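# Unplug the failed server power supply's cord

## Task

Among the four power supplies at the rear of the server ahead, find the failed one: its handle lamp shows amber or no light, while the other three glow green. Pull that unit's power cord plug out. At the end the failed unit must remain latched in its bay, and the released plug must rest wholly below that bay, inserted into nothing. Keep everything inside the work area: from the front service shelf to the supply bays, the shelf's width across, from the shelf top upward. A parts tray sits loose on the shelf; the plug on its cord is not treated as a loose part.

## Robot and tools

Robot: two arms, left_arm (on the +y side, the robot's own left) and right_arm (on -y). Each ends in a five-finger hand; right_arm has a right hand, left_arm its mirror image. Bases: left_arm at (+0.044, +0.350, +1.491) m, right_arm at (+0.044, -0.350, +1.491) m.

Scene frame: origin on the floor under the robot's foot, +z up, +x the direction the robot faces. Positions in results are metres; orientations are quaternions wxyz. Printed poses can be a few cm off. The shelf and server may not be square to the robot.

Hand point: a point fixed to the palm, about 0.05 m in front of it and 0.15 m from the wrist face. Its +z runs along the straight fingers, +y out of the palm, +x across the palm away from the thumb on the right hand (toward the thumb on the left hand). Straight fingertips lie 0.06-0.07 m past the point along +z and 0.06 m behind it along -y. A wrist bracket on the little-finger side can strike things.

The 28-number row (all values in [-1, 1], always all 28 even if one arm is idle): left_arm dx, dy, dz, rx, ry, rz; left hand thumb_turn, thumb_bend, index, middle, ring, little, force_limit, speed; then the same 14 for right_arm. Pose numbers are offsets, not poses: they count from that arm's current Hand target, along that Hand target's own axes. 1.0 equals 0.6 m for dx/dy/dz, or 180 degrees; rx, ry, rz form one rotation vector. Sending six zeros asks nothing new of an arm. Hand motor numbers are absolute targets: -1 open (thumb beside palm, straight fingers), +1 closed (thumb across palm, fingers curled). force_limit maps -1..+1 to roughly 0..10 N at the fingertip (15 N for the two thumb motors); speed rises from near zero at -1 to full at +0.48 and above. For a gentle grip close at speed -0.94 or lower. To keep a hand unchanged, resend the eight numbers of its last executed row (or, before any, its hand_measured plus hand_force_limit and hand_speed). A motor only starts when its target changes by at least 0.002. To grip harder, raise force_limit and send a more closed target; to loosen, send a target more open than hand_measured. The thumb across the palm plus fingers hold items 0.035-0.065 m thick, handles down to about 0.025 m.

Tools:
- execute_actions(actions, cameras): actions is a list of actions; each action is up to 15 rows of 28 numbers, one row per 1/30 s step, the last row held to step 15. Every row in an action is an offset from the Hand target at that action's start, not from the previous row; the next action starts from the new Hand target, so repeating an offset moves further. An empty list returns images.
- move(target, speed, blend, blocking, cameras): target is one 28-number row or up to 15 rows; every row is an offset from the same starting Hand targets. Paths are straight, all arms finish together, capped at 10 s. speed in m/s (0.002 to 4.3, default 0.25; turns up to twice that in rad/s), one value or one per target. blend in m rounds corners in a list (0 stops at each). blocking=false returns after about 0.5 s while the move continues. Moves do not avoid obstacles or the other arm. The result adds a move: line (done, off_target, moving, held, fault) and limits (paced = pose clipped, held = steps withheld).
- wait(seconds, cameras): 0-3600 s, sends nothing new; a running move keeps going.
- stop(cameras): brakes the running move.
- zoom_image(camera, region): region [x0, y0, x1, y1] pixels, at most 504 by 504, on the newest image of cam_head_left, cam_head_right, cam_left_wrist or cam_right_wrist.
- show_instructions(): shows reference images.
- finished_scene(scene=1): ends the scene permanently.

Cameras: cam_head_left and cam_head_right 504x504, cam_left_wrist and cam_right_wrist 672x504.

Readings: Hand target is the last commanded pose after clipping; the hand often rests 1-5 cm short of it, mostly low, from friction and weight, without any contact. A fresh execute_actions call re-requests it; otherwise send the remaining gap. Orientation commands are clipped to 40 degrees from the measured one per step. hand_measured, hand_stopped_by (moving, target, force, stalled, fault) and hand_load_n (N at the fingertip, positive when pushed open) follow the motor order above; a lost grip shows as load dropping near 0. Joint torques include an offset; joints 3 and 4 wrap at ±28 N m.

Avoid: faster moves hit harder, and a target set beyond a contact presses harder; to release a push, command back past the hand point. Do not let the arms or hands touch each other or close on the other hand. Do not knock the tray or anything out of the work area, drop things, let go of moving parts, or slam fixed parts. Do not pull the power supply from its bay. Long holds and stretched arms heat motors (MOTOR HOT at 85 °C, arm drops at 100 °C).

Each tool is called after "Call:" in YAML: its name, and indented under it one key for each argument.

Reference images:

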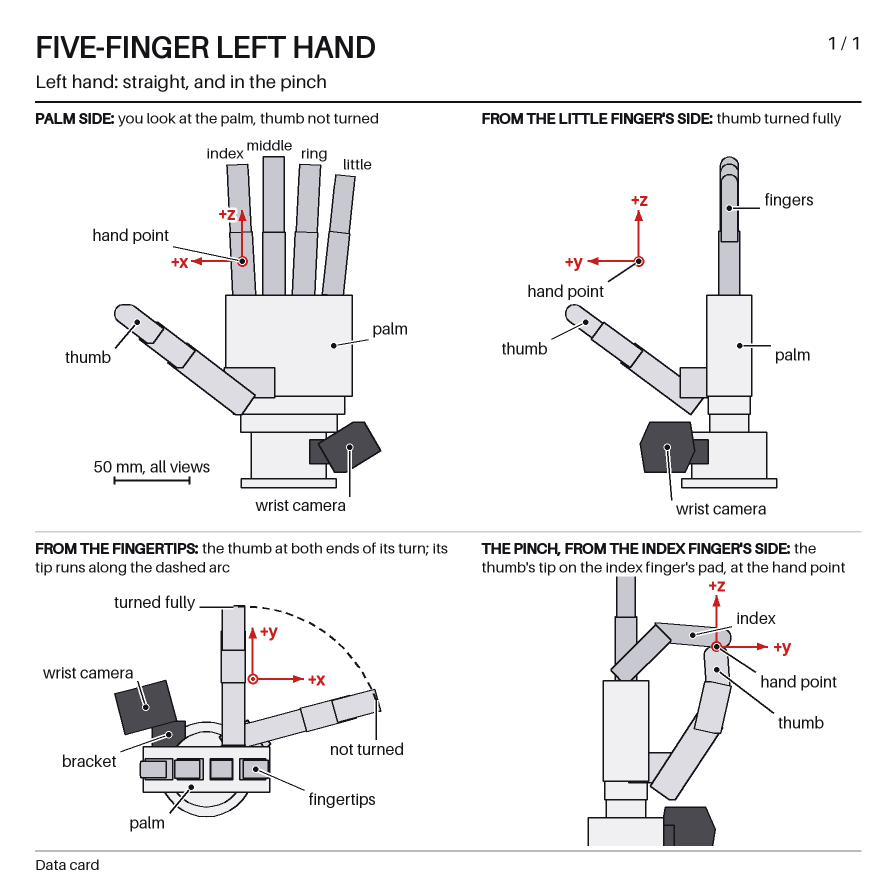

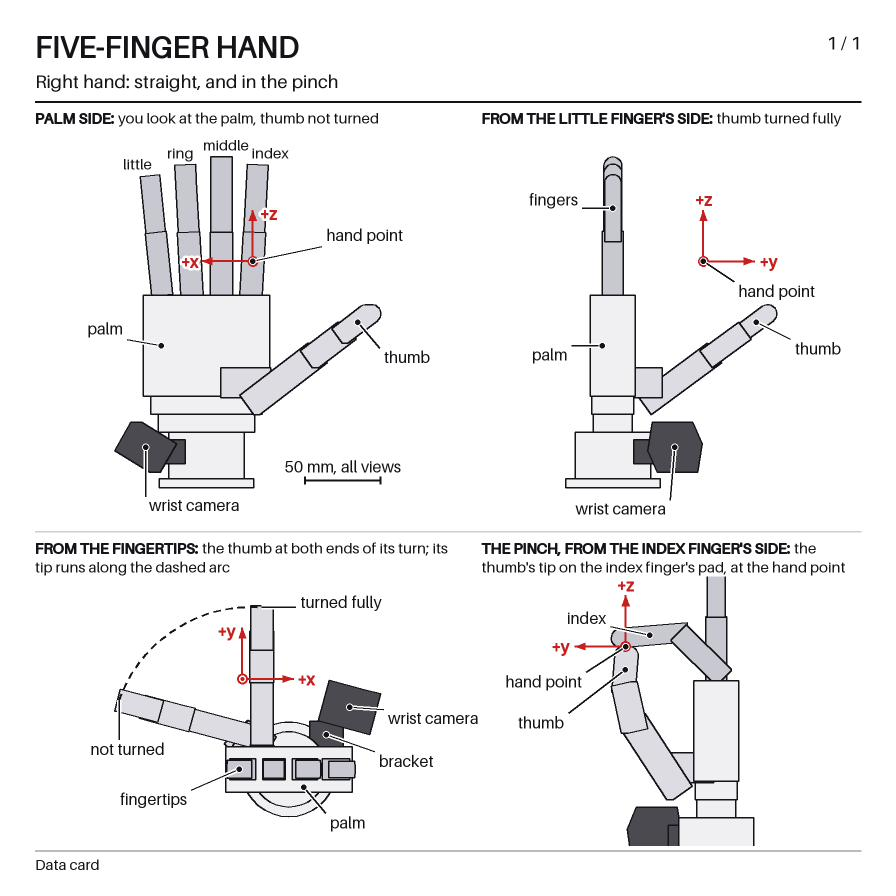

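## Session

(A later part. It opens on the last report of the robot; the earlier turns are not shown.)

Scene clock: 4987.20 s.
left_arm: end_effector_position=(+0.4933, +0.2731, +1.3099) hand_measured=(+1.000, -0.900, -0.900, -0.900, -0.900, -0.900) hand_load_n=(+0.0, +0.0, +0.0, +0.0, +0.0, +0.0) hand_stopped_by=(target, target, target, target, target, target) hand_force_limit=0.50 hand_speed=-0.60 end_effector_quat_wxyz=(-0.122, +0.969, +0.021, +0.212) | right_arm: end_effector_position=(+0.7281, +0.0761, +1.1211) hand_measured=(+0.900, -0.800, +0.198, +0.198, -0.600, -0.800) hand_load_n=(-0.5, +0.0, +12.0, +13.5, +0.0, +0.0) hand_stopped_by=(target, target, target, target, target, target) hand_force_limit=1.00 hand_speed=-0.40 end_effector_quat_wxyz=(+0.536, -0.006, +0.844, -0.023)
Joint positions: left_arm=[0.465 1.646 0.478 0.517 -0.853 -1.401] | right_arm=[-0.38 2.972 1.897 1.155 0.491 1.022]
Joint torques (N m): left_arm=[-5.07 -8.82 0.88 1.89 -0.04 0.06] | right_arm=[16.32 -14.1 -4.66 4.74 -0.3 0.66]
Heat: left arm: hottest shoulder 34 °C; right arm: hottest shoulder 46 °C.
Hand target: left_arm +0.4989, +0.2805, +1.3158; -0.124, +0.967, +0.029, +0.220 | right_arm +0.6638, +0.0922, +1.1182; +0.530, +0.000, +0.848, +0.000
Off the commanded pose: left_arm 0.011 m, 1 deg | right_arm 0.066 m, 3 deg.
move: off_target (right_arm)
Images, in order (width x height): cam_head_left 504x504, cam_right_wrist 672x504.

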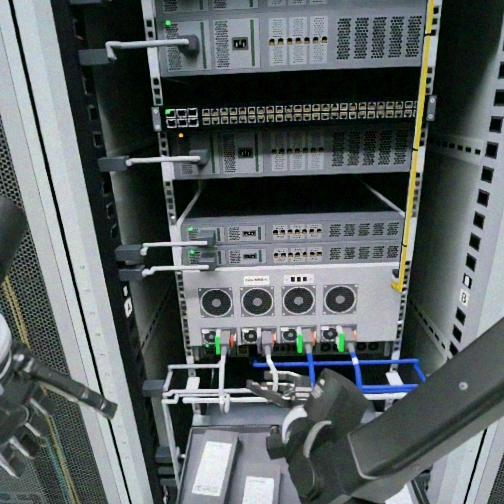

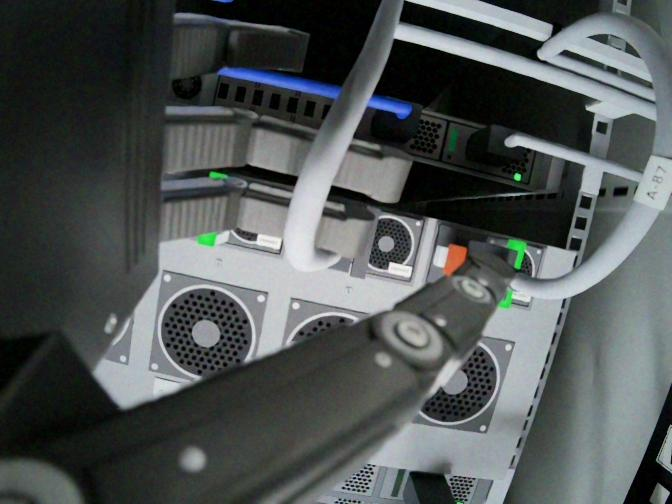

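Call:
move:
  target:
    - [0,0,0,0,0,0,1,-0.9,-0.9,-0.9,-0.9,-0.9,0.5,-0.6,0.0365,0.02,-0.0749,0,0,0,0.9,-0.8,0.2,0.2,-0.6,-0.8,1.0,-0.4]
  speed: 0.1
  cameras: ["all"]

Scene clock: 5006.90 s.
left_arm: end_effector_position=(+0.4933, +0.2731, +1.3099) hand_measured=(+1.000, -0.900, -0.900, -0.900, -0.900, -0.900) hand_load_n=(+0.0, +0.0, +0.0, +0.0, +0.0, +0.0) hand_stopped_by=(target, target, target, target, target, target) hand_force_limit=0.50 hand_speed=-0.60 end_effector_quat_wxyz=(-0.122, +0.969, +0.021, +0.212) | right_arm: end_effector_position=(+0.7269, +0.0734, +1.1210) hand_measured=(+0.900, -0.800, +0.198, +0.198, -0.600, -0.800) hand_load_n=(-0.5, +0.0, +17.5, +20.0, +0.0, +0.0) hand_stopped_by=(target, target, target, target, target, target) hand_force_limit=1.00 hand_speed=-0.40 end_effector_quat_wxyz=(+0.538, -0.011, +0.842, -0.037)
Joint positions: left_arm=[0.465 1.646 0.478 0.517 -0.853 -1.401] | right_arm=[-0.378 2.975 1.896 1.177 0.504 0.99]
Joint torques (N m): left_arm=[-4.84 -8.82 0.91 1.91 -0.04 0.07] | right_arm=[19.25 -9.7 -6.3 6.32 0.29 0.96]
Heat: left arm: hottest shoulder 34 °C; right arm: hottest shoulder 45 °C.
Hand target: left_arm +0.4989, +0.2805, +1.3158; -0.124, +0.967, +0.029, +0.220 | right_arm +0.6136, +0.1043, +1.1183; +0.530, +0.000, +0.848, +0.000
Off the commanded pose: left_arm 0.011 m, 1 deg | right_arm 0.117 m, 5 deg.
move: off_target (right_arm)

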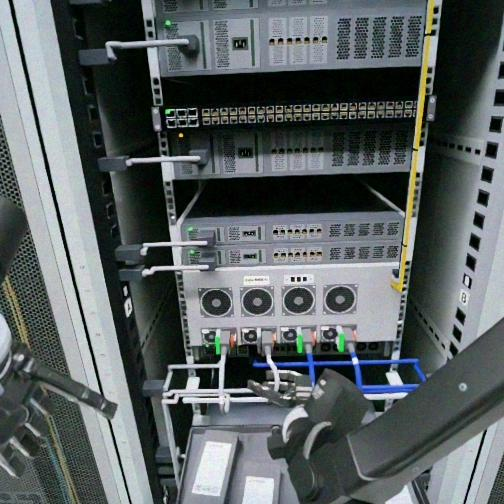

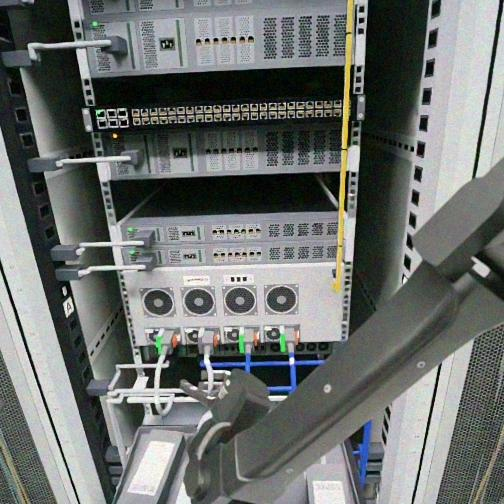

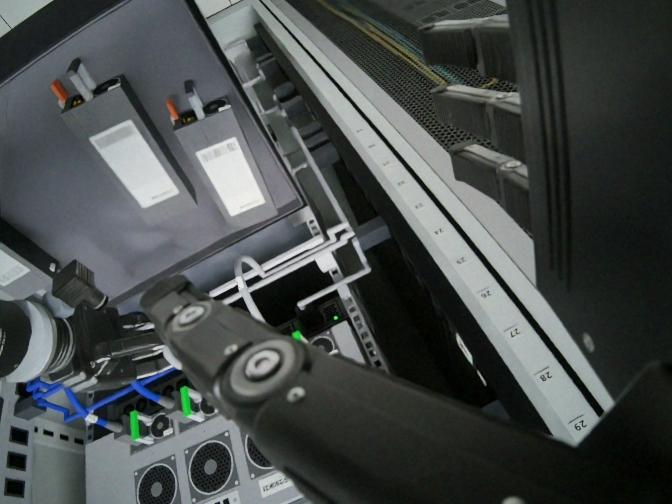

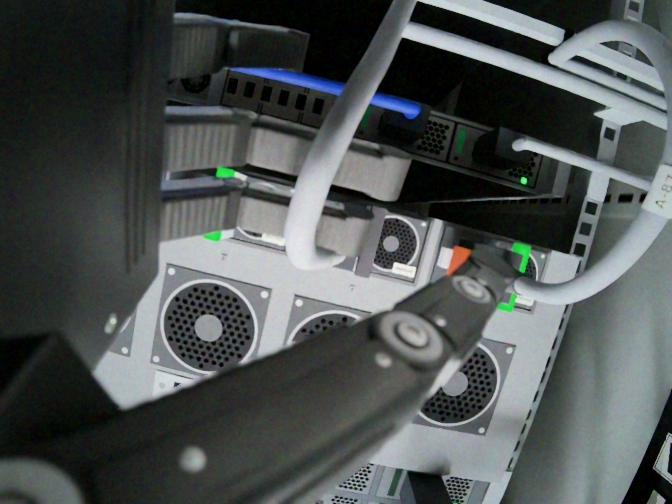

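Call:
zoom_image:
  camera: "cam_right_wrist"
  region: [150, 60, 550, 340]

Call:
zoom_image:
  camera: "cam_head_left"
  region: [170, 310, 370, 430]

Scaled by 1.260 from the camera's image (finer frame: 960x720).

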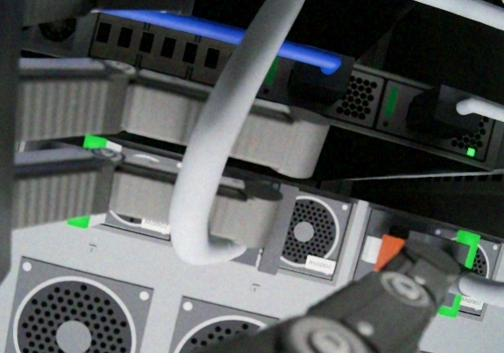

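Scaled by 2.520 from the camera's image (finer frame: 720x720).

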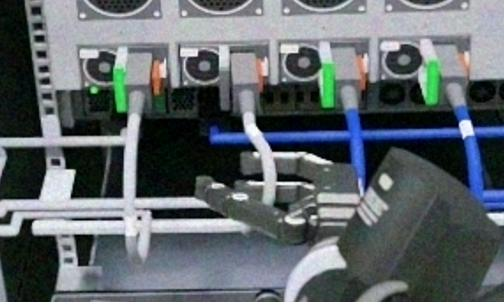

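Call:
move:
  target:
    - [0,0,0,0,0,0,1,-0.9,-0.9,-0.9,-0.9,-0.9,0.5,-0.6,0.0438,0.04,-0.0899,0,0,0,0.9,-0.8,0.5,0.5,0.5,-0.8,1.0,-0.2]
  speed: 0.15
  cameras: ["cam_right_wrist"]

Scene clock: 5028.50 s.
left_arm: end_effector_position=(+0.4933, +0.2731, +1.3099) hand_measured=(+1.000, -0.900, -0.900, -0.900, -0.900, -0.900) hand_load_n=(+0.0, +0.0, +0.0, +0.0, +0.0, +0.0) hand_stopped_by=(target, target, target, target, target, target) hand_force_limit=0.50 hand_speed=-0.60 end_effector_quat_wxyz=(-0.122, +0.969, +0.021, +0.212) | right_arm: end_effector_position=(+0.7238, +0.0728, +1.1191) hand_measured=(+0.900, -0.800, +0.198, +0.198, -0.170, -0.800) hand_load_n=(+0.0, +0.0, +22.5, +24.0, +11.0, +0.0) hand_stopped_by=(target, target, force, force, force, target) hand_force_limit=1.00 hand_speed=-0.20 end_effector_quat_wxyz=(+0.540, -0.002, +0.840, -0.055)
Joint positions: left_arm=[0.465 1.646 0.478 0.517 -0.853 -1.401] | right_arm=[-0.37 2.998 1.917 1.208 0.544 0.969]
Joint torques (N m): left_arm=[-4.78 -8.82 0.92 1.89 -0.05 0.07] | right_arm=[21.66 -6.12 -7.34 7.17 0.42 1.15]
Heat: left arm: hottest shoulder 34 °C; right arm: hottest shoulder 44 °C.
Hand target: left_arm +0.4989, +0.2805, +1.3158; -0.124, +0.967, +0.029, +0.220 | right_arm +0.5539, +0.1284, +1.1186; +0.530, +0.000, +0.848, +0.000
Off the commanded pose: left_arm 0.011 m, 1 deg | right_arm 0.179 m, 6 deg.
move: off_target (right_arm)

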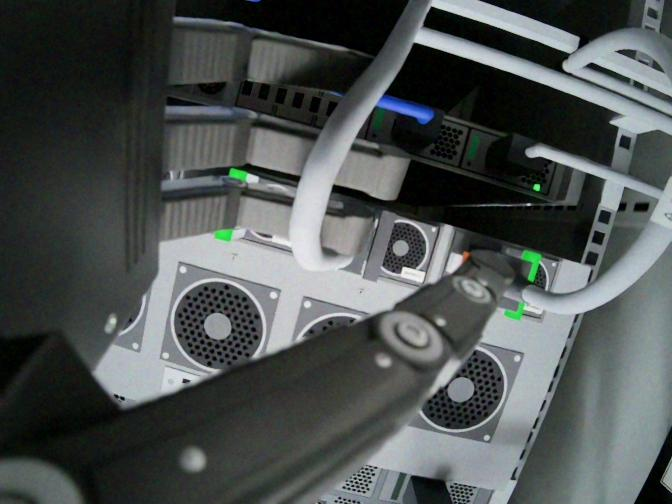

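Call:
move:
  target:
    - [0,0,0,0,0,0,1,-0.9,-0.9,-0.9,-0.9,-0.9,0.5,-0.6,0.0584,0.04,-0.1199,0,0,0,0.9,-0.8,0.5,0.5,0.5,-0.8,1.0,-0.2]
  speed: 0.3
  cameras: ["cam_right_wrist"]

Scene clock: 5033.03 s.
left_arm: end_effector_position=(+0.4933, +0.2731, +1.3099) hand_measured=(+1.000, -0.900, -0.900, -0.900, -0.900, -0.900) hand_load_n=(+0.0, +0.0, +0.0, +0.0, +0.0, +0.0) hand_stopped_by=(target, target, target, target, target, target) hand_force_limit=0.50 hand_speed=-0.60 end_effector_quat_wxyz=(-0.122, +0.969, +0.021, +0.212) | right_arm: end_effector_position=(+0.7216, +0.0738, +1.1191) hand_measured=(+0.900, -0.800, +0.198, +0.198, -0.170, -0.800) hand_load_n=(-0.5, +0.0, +26.5, +31.0, +13.0, +0.0) hand_stopped_by=(target, target, force, force, force, target) hand_force_limit=1.00 hand_speed=-0.20 end_effector_quat_wxyz=(+0.534, +0.003, +0.843, -0.062)
Joint positions: left_arm=[0.465 1.646 0.478 0.517 -0.853 -1.401] | right_arm=[-0.362 3.001 1.918 1.21 0.573 0.968]
Joint torques (N m): left_arm=[-4.84 -8.88 0.91 1.88 -0.06 0.06] | right_arm=[24.7 -5.77 -14.26 6.13 0.67 1.45]
Heat: left arm: hottest shoulder 34 °C; right arm: hottest shoulder 44 °C.
Hand target: left_arm +0.4989, +0.2805, +1.3158; -0.124, +0.967, +0.029, +0.220 | right_arm +0.4737, +0.1522, +1.1184; +0.529, +0.000, +0.848, +0.000
Off the commanded pose: left_arm 0.011 m, 1 deg | right_arm 0.260 m, 7 deg.
joint sent to its limit (right arm) — joint 2 (shoulder), upper limit. The joint targets are off in position and orientation.
move: off_target (right_arm)

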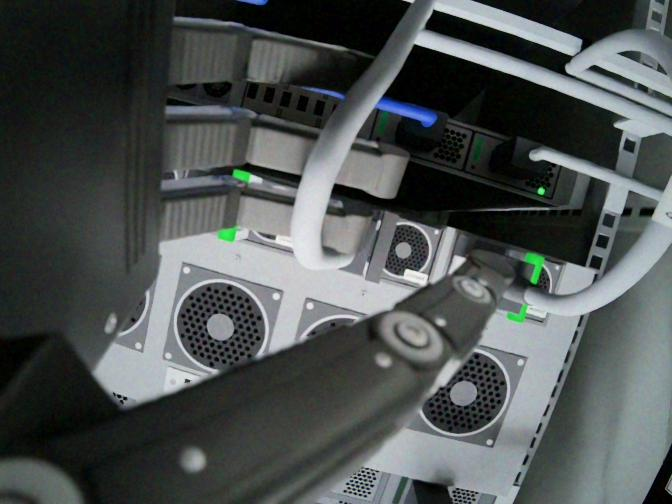

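Call:
wait:
  seconds: 0.3
  cameras: ["all"]

Call:
zoom_image:
  camera: "cam_head_left"
  region: [190, 320, 310, 410]

Call:
zoom_image:
  camera: "cam_head_right"
  region: [130, 320, 250, 410]

Scene clock: 5047.93 s.
left_arm: end_effector_position=(+0.4933, +0.2731, +1.3099) hand_measured=(+1.000, -0.900, -0.900, -0.900, -0.900, -0.900) hand_load_n=(+0.0, -0.5, +0.0, +0.0, +0.0, +0.0) hand_stopped_by=(target, target, target, target, target, target) hand_force_limit=0.50 hand_speed=-0.60 end_effector_quat_wxyz=(-0.122, +0.969, +0.021, +0.212) | right_arm: end_effector_position=(+0.7216, +0.0738, +1.1191) hand_measured=(+0.900, -0.800, +0.198, +0.198, -0.170, -0.800) hand_load_n=(-0.5, +0.0, +26.5, +31.0, +13.0, +0.0) hand_stopped_by=(target, target, force, force, force, target) hand_force_limit=1.00 hand_speed=-0.20 end_effector_quat_wxyz=(+0.534, +0.003, +0.843, -0.062)
Joint positions: left_arm=[0.465 1.646 0.478 0.517 -0.853 -1.401] | right_arm=[-0.362 3.001 1.918 1.21 0.573 0.968]
Joint velocities: left_arm=[within noise] | right_arm=[-0.015 -0.005 -0.017 -0.022 -0.154 -0.022]
Joint torques (N m): left_arm=[-5.07 -8.76 0.91 1.92 -0.05 0.06] | right_arm=[24.76 -5.95 -14.13 5.97 0.62 1.5]
Heat: left arm: hottest shoulder 34 °C; right arm: hottest shoulder 43 °C.
Hand target: left_arm +0.4989, +0.2805, +1.3158; -0.124, +0.967, +0.029, +0.220 | right_arm +0.4737, +0.1522, +1.1184; +0.529, +0.000, +0.848, +0.000
Off the commanded pose: left_arm 0.011 m, 1 deg | right_arm 0.260 m, 7 deg.
wait: 0.30 s; at rest from the start

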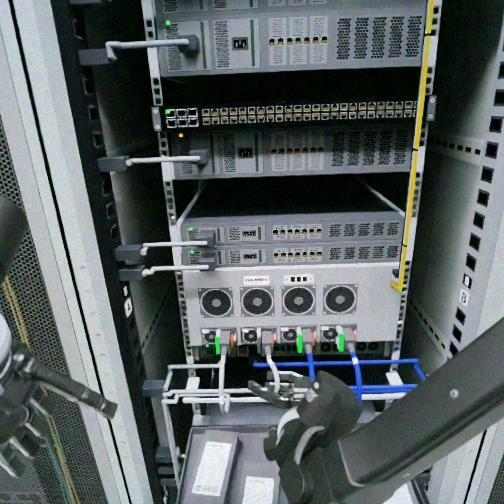

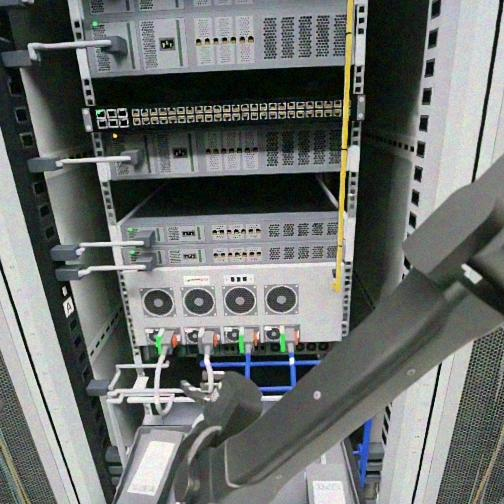

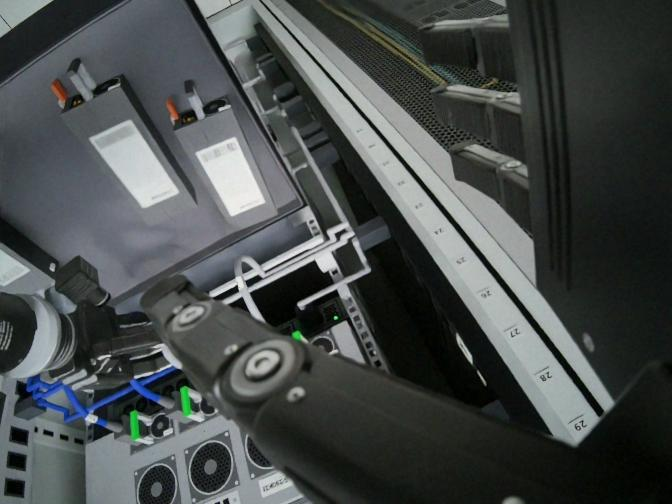

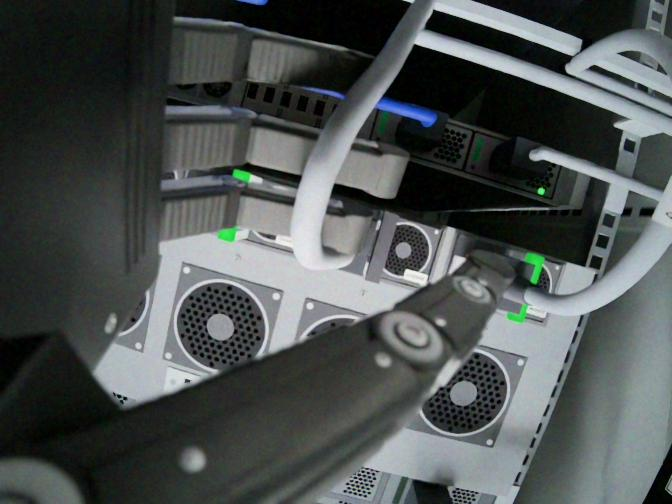

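Scaled by 4.200 from the camera's image (finer frame: 720x720).

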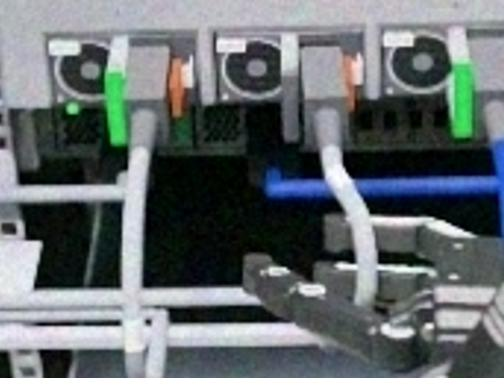

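Scaled by 4.200 from the camera's image (finer frame: 720x720).

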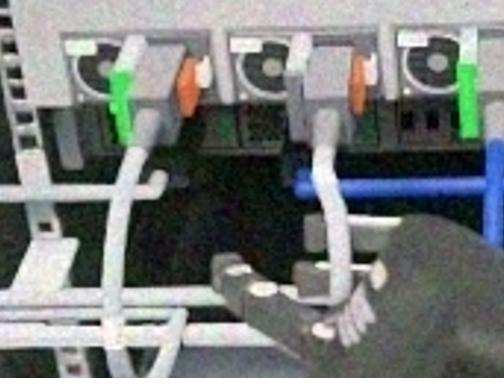

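Call:
zoom_image:
  camera: "cam_left_wrist"
  region: [20, 40, 280, 230]

Call:
zoom_image:
  camera: "cam_left_wrist"
  region: [240, 260, 420, 380]

Call:
zoom_image:
  camera: "cam_right_wrist"
  region: [280, 200, 400, 290]

Scaled by 1.938 from the camera's image (finer frame: 960x720).

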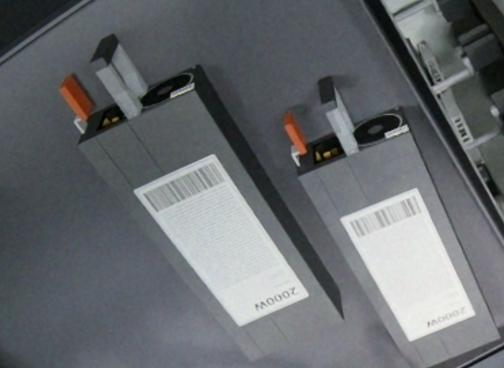

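Scaled by 2.800 from the camera's image (finer frame: 960x720).

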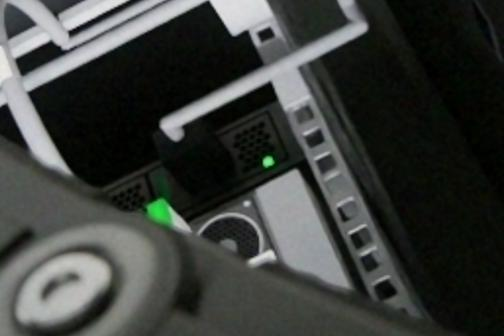

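Scaled by 4.200 from the camera's image (finer frame: 960x720).

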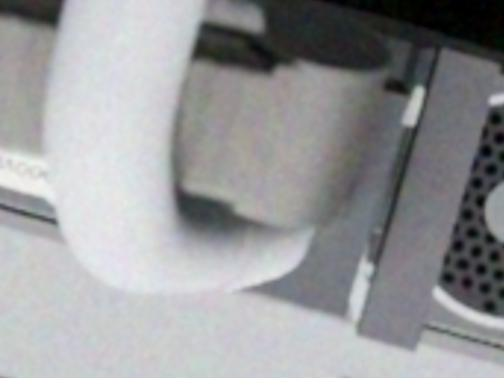

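Call:
move:
  target:
    - [0,0,0,0,0,0,1,-0.9,-0.9,-0.9,-0.9,-0.9,0.5,-0.6,-0.0219,0.10,0.0449,0,0,0,0.9,-0.8,0.5,0.5,0.5,-0.8,1.0,-0.2]
  speed: 0.3
  cameras: ["cam_head_left","cam_head_right","cam_right_wrist"]

Scene clock: 5160.20 s.
left_arm: end_effector_position=(+0.4933, +0.2731, +1.3099) hand_measured=(+1.000, -0.900, -0.900, -0.900, -0.900, -0.900) hand_load_n=(-0.5, +0.0, +0.0, +0.0, +0.0, +0.0) hand_stopped_by=(target, target, target, target, target, target) hand_force_limit=0.50 hand_speed=-0.60 end_effector_quat_wxyz=(-0.122, +0.969, +0.021, +0.212) | right_arm: end_effector_position=(+0.7212, +0.0786, +1.1188) hand_measured=(+0.900, -0.800, +0.198, +0.198, -0.170, -0.800) hand_load_n=(+0.0, +0.0, +20.5, +30.0, +15.0, +0.0) hand_stopped_by=(target, target, force, force, force, target) hand_force_limit=1.00 hand_speed=-0.20 end_effector_quat_wxyz=(+0.512, +0.027, +0.857, -0.058)
Joint positions: left_arm=[0.465 1.646 0.478 0.517 -0.853 -1.401] | right_arm=[-0.343 2.991 1.918 1.155 0.636 1.035]
Joint torques (N m): left_arm=[-5.01 -9.05 0.9 1.89 -0.05 0.06] | right_arm=[28.16 -3.84 -8.9 3.69 0.09 1.11]
Heat: left arm: hottest shoulder 34 °C; right arm: hottest elbow 45 °C.
Hand target: left_arm +0.4989, +0.2805, +1.3158; -0.124, +0.967, +0.029, +0.220 | right_arm +0.5039, +0.2122, +1.1185; +0.530, +0.000, +0.848, +0.000
Off the commanded pose: left_arm 0.011 m, 1 deg | right_arm 0.255 m, 8 deg.
joint sent to its limit (right arm) — joint 2 (shoulder), upper limit. The joint targets are off in position and orientation.
move: off_target (right_arm)

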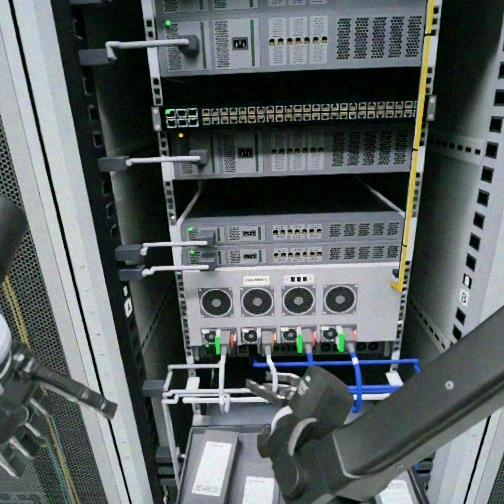

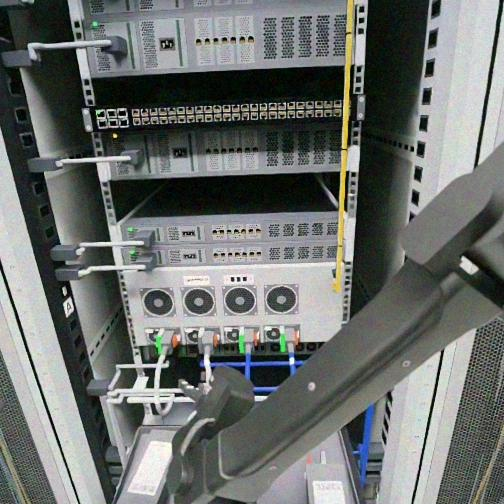

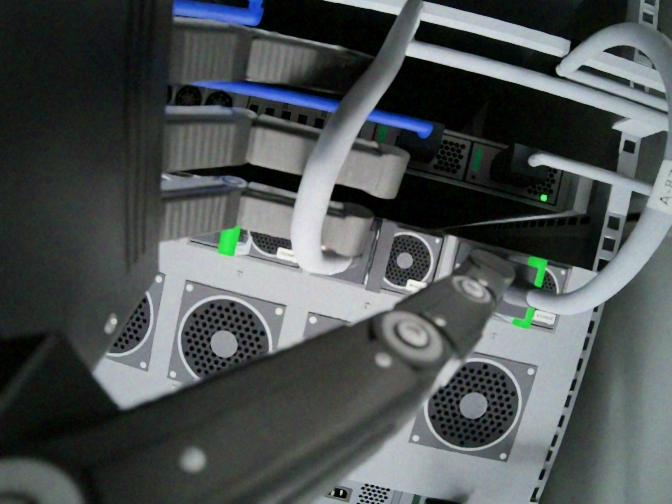

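Call:
move:
  target:
    - [0,0,0,0,0,0,1,-0.9,-0.9,-0.9,-0.9,-0.9,0.5,-0.6,0,0.12,0,0,0,0,0.9,-0.8,0.5,0.5,0.5,-0.8,1.0,-0.2]
  speed: 0.3
  cameras: ["cam_head_left","cam_head_right","cam_right_wrist"]

Scene clock: 5167.13 s.
left_arm: end_effector_position=(+0.4933, +0.2731, +1.3099) hand_measured=(+1.000, -0.900, -0.900, -0.900, -0.900, -0.900) hand_load_n=(+0.0, +0.0, +0.0, +0.0, +0.0, +0.0) hand_stopped_by=(target, target, target, target, target, target) hand_force_limit=0.50 hand_speed=-0.60 end_effector_quat_wxyz=(-0.122, +0.969, +0.021, +0.212) | right_arm: end_effector_position=(+0.7214, +0.0873, +1.1186) hand_measured=(+0.900, -0.800, +0.198, +0.198, -0.170, -0.800) hand_load_n=(-0.5, +0.0, +13.5, +26.5, +17.0, +0.0) hand_stopped_by=(target, target, force, force, force, target) hand_force_limit=1.00 hand_speed=-0.20 end_effector_quat_wxyz=(+0.480, +0.073, +0.873, -0.047)
Joint positions: left_arm=[0.465 1.646 0.478 0.517 -0.853 -1.401] | right_arm=[-0.316 2.987 1.937 1.061 0.723 1.163]
Joint torques (N m): left_arm=[-4.84 -8.88 0.92 1.94 -0.04 0.08] | right_arm=[31.44 -4.72 -7.1 1.36 -1.18 0.65]
Heat: left arm: hottest shoulder 34 °C; right arm: hottest waist 44 °C.
Hand target: left_arm +0.4989, +0.2805, +1.3158; -0.124, +0.967, +0.029, +0.220 | right_arm +0.5036, +0.2842, +1.1184; +0.530, +0.000, +0.848, +0.000
Off the commanded pose: left_arm 0.011 m, 1 deg | right_arm 0.293 m, 12 deg.
joint sent to its limit (right arm) — joint 2 (shoulder), upper limit. The joint targets are off in position and orientation.
move: off_target (right_arm)

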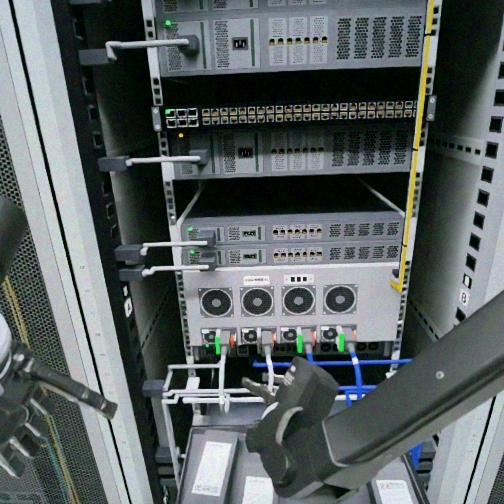

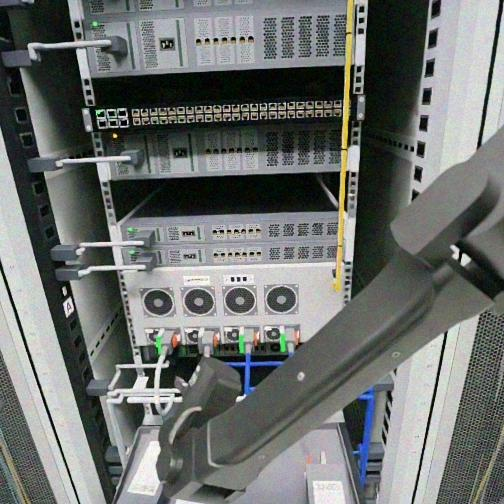

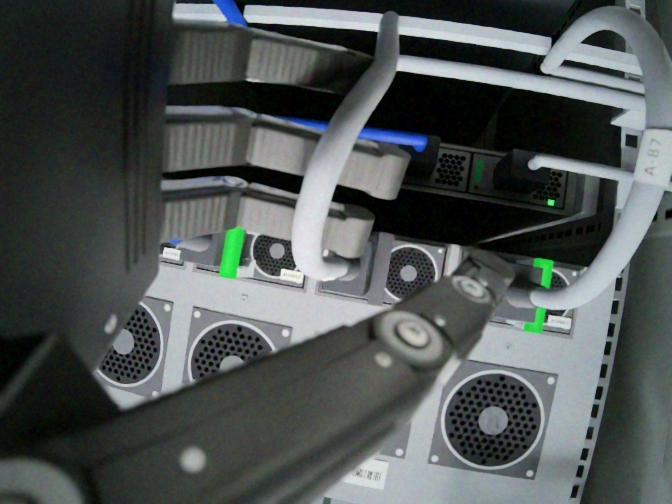

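Call:
zoom_image:
  camera: "cam_right_wrist"
  region: [260, 190, 460, 340]

Call:
zoom_image:
  camera: "cam_head_left"
  region: [190, 320, 310, 410]

Call:
zoom_image:
  camera: "cam_head_right"
  region: [130, 320, 250, 410]

Scaled by 2.520 from the camera's image (finer frame: 960x720).

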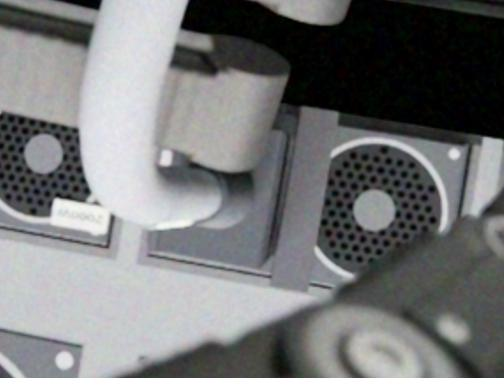

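Scaled by 4.200 from the camera's image (finer frame: 720x720).

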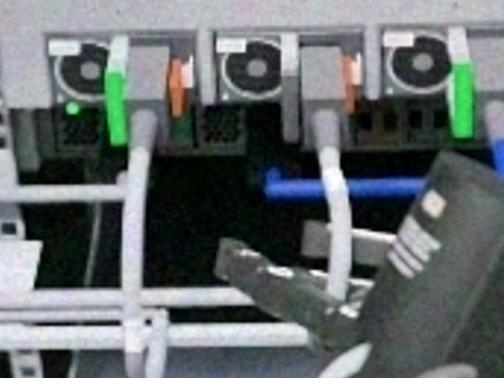

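Scaled by 4.200 from the camera's image (finer frame: 720x720).

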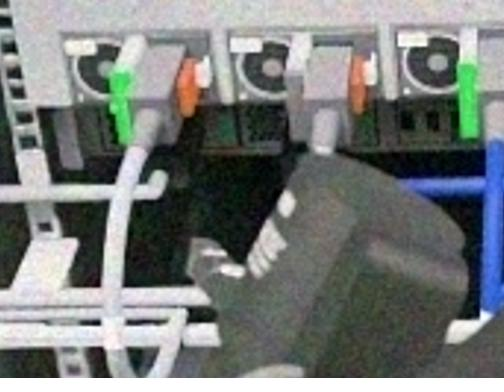

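Call:
move:
  target:
    - [0,0,0,0,0,0,1,-0.9,-0.9,-0.9,-0.9,-0.9,0.5,-0.6,-0.146,-0.2,0.2997,0,0,0,0.9,-0.8,0.5,0.5,0.5,-0.8,1.0,-0.2]
  speed: 0.3
  cameras: ["cam_head_left","cam_head_right","cam_right_wrist"]

Scene clock: 5180.97 s.
left_arm: end_effector_position=(+0.4933, +0.2731, +1.3099) hand_measured=(+1.000, -0.900, -0.900, -0.900, -0.900, -0.900) hand_load_n=(+0.0, +0.0, +0.0, +0.0, +0.0, +0.0) hand_stopped_by=(target, target, target, target, target, target) hand_force_limit=0.50 hand_speed=-0.60 end_effector_quat_wxyz=(-0.122, +0.969, +0.021, +0.212) | right_arm: end_effector_position=(+0.7391, +0.1060, +1.1201) hand_measured=(+0.900, -0.800, +0.200, +0.198, -0.168, -0.800) hand_load_n=(+0.0, +0.0, +1.5, +6.5, +0.0, +0.0) hand_stopped_by=(target, target, force, force, force, target) hand_force_limit=1.00 hand_speed=-0.20 end_effector_quat_wxyz=(+0.529, +0.044, +0.847, -0.034)
Joint positions: left_arm=[0.465 1.646 0.478 0.517 -0.853 -1.401] | right_arm=[-0.33 3.072 2.086 1.095 0.611 1.075]
Joint torques (N m): left_arm=[-4.89 -8.76 0.9 1.89 -0.05 0.07] | right_arm=[18.37 -14.15 4.04 0.76 -2.4 0.14]
Heat: left arm: hottest shoulder 34 °C; right arm: hottest waist 45 °C.
Hand target: left_arm +0.4989, +0.2805, +1.3158; -0.124, +0.967, +0.029, +0.220 | right_arm +0.7038, +0.1643, +1.1183; +0.530, +0.000, +0.848, +0.000
Off the commanded pose: left_arm 0.011 m, 1 deg | right_arm 0.068 m, 6 deg.
move: off_target (right_arm)

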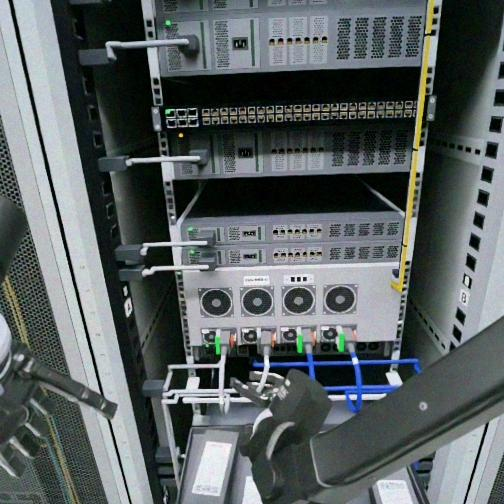

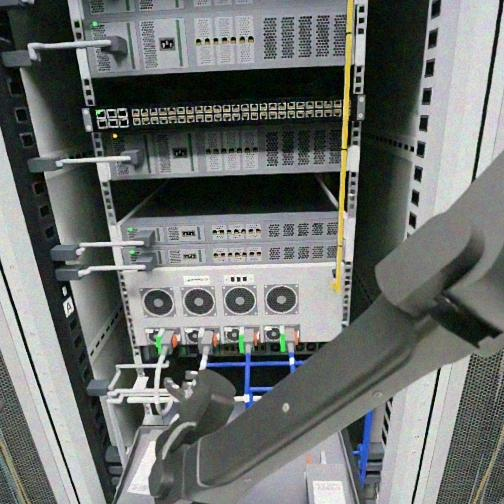

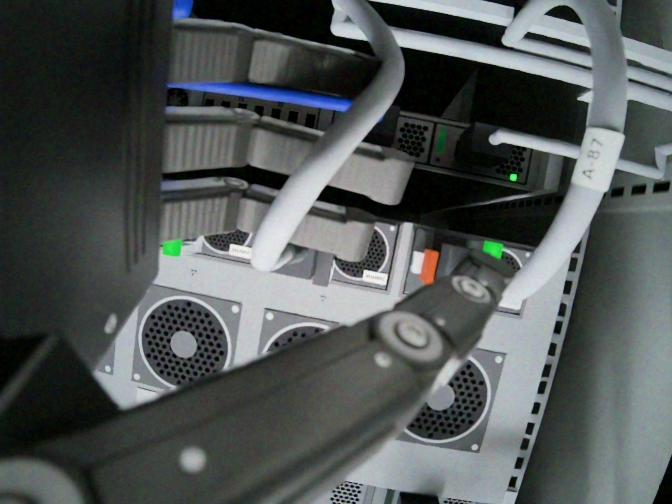

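Call:
move:
  target:
    - [0,0,0,0,0,0,1,-0.9,-0.9,-0.9,-0.9,-0.9,0.5,-0.6,0,0,0,0,0,0,0.9,-0.8,0.49,0.49,0.49,-0.8,1.0,-0.2]
    - [0,0,0,0,0,0,1,-0.9,-0.9,-0.9,-0.9,-0.9,0.5,-0.6,0.1095,0.033,-0.2248,0,0,0,0.9,-0.8,0.49,0.49,0.49,-0.8,1.0,-0.2]
  speed: 0.2
  cameras: ["cam_head_left","cam_head_right","cam_right_wrist"]

Scene clock: 5188.90 s.
left_arm: end_effector_position=(+0.4933, +0.2731, +1.3099) hand_measured=(+1.000, -0.900, -0.900, -0.900, -0.900, -0.900) hand_load_n=(+0.0, +0.0, +0.0, +0.0, +0.0, +0.0) hand_stopped_by=(target, target, target, target, target, target) hand_force_limit=0.50 hand_speed=-0.60 end_effector_quat_wxyz=(-0.122, +0.969, +0.021, +0.212) | right_arm: end_effector_position=(+0.7352, +0.0891, +1.1203) hand_measured=(+0.900, -0.800, +0.488, +0.254, -0.034, -0.800) hand_load_n=(+0.0, +0.0, +24.0, +8.0, +14.0, +0.0) hand_stopped_by=(target, target, target, force, force, target) hand_force_limit=1.00 hand_speed=-0.20 end_effector_quat_wxyz=(+0.524, +0.023, +0.849, -0.062)
Joint positions: left_arm=[0.465 1.646 0.478 0.517 -0.853 -1.401] | right_arm=[-0.339 3.029 2.007 1.136 0.627 1.005]
Joint torques (N m): left_arm=[-4.78 -8.88 0.9 1.91 -0.04 0.07] | right_arm=[24.76 -8.06 -8.94 4.52 -0.75 1.13]
Heat: left arm: hottest shoulder 34 °C; right arm: hottest waist 45 °C.
Hand target: left_arm +0.4989, +0.2805, +1.3158; -0.124, +0.967, +0.029, +0.220 | right_arm +0.5537, +0.1842, +1.1185; +0.530, +0.000, +0.848, +0.000
Off the commanded pose: left_arm 0.011 m, 1 deg | right_arm 0.205 m, 8 deg.
joint sent to its limit (right arm) — joint 2 (shoulder), upper limit. The joint targets are off in position and orientation.
move: off_target (right_arm)

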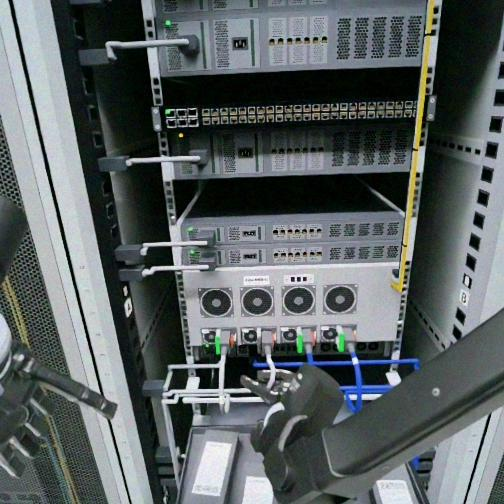

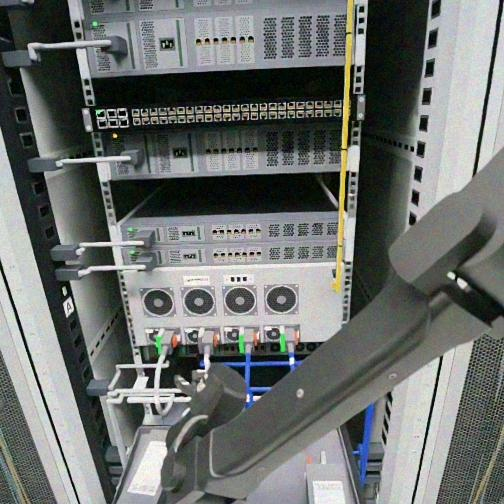

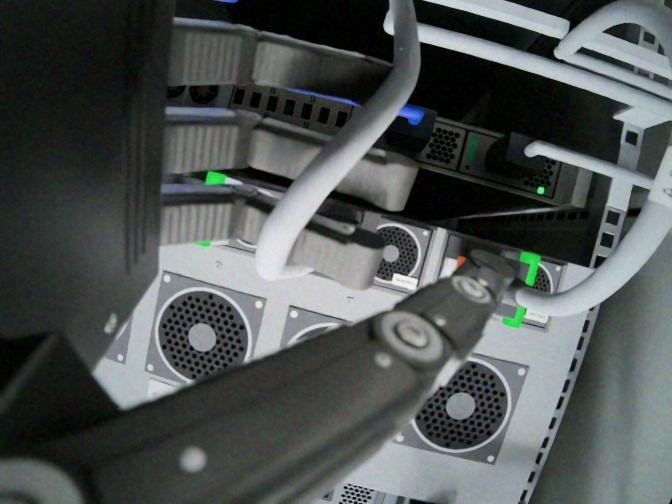

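Call:
zoom_image:
  camera: "cam_head_left"
  region: [190, 320, 310, 410]

Call:
zoom_image:
  camera: "cam_head_right"
  region: [130, 320, 250, 410]

Call:
zoom_image:
  camera: "cam_right_wrist"
  region: [200, 160, 460, 320]

Scaled by 4.200 from the camera's image (finer frame: 720x720).

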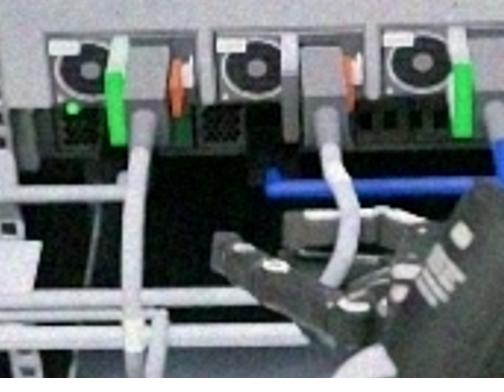

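Scaled by 4.200 from the camera's image (finer frame: 720x720).

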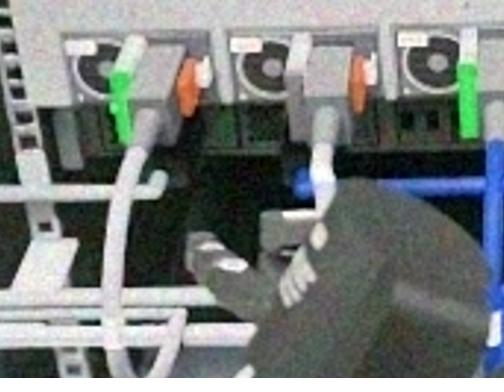

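Scaled by 1.938 from the camera's image (finer frame: 960x720).

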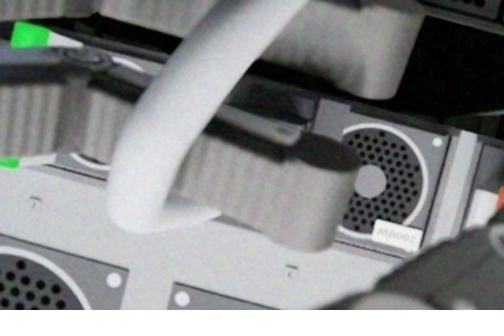

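Call:
move:
  target:
    - [0,0,0,0,0,0,1,-0.9,-0.9,-0.9,-0.9,-0.9,0.5,-0.6,0.0365,0.12,-0.0749,0,0,0,0.9,-0.8,0.49,0.49,0.49,-0.8,1.0,-0.2]
  speed: 0.3
  cameras: ["cam_head_left","cam_head_right","cam_right_wrist"]

Call:
zoom_image:
  camera: "cam_head_left"
  region: [190, 320, 310, 410]

Scene clock: 5198.77 s.
left_arm: end_effector_position=(+0.4933, +0.2731, +1.3099) hand_measured=(+1.000, -0.900, -0.900, -0.900, -0.900, -0.900) hand_load_n=(+0.0, +0.0, +0.0, +0.0, +0.0, +0.0) hand_stopped_by=(target, target, target, target, target, target) hand_force_limit=0.50 hand_speed=-0.60 end_effector_quat_wxyz=(-0.122, +0.969, +0.021, +0.212) | right_arm: end_effector_position=(+0.7336, +0.0925, +1.1186) hand_measured=(+0.900, -0.800, +0.488, +0.254, -0.034, -0.800) hand_load_n=(-0.5, +0.0, +20.5, +11.5, +22.0, +0.0) hand_stopped_by=(target, target, target, force, force, target) hand_force_limit=1.00 hand_speed=-0.20 end_effector_quat_wxyz=(+0.492, +0.046, +0.867, -0.056)
Joint positions: left_arm=[0.465 1.646 0.478 0.517 -0.853 -1.401] | right_arm=[-0.322 3.004 1.99 1.055 0.693 1.09]
Joint torques (N m): left_arm=[-4.89 -8.94 0.88 1.92 -0.05 0.06] | right_arm=[30.62 -5.71 -10.24 2.32 -1.13 1.11]
Heat: left arm: hottest shoulder 34 °C; right arm: hottest waist 45 °C.
Hand target: left_arm +0.4989, +0.2805, +1.3158; -0.124, +0.967, +0.029, +0.220 | right_arm +0.5038, +0.2560, +1.1186; +0.530, +0.000, +0.848, +0.000
Off the commanded pose: left_arm 0.011 m, 1 deg | right_arm 0.282 m, 10 deg.
joint sent to its limit (right arm) — joint 2 (shoulder), upper limit. The joint targets are off in position and orientation.
move: off_target (right_arm)

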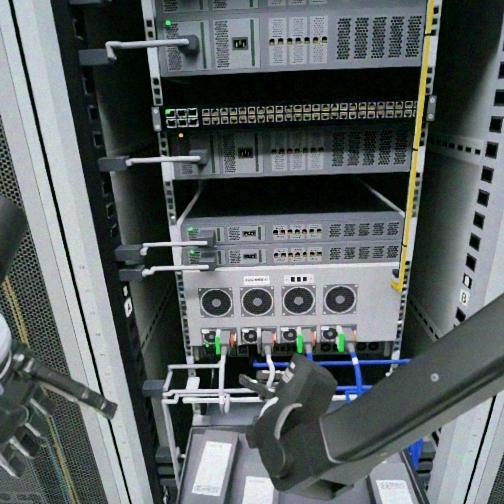

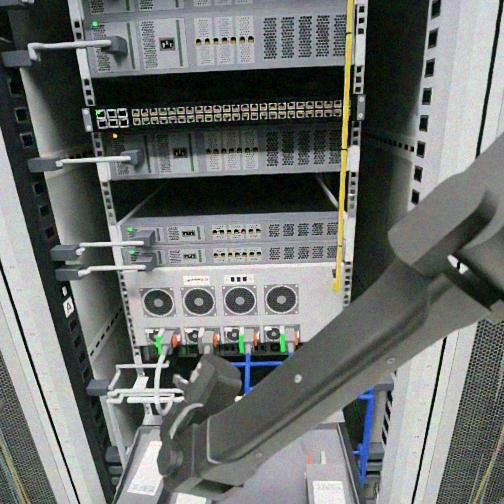

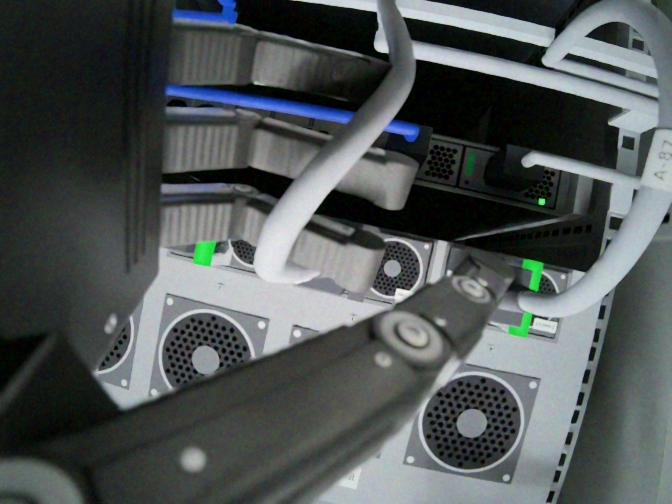

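Scaled by 4.200 from the camera's image (finer frame: 720x720).

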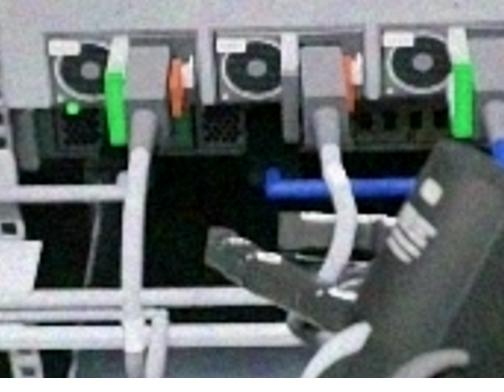

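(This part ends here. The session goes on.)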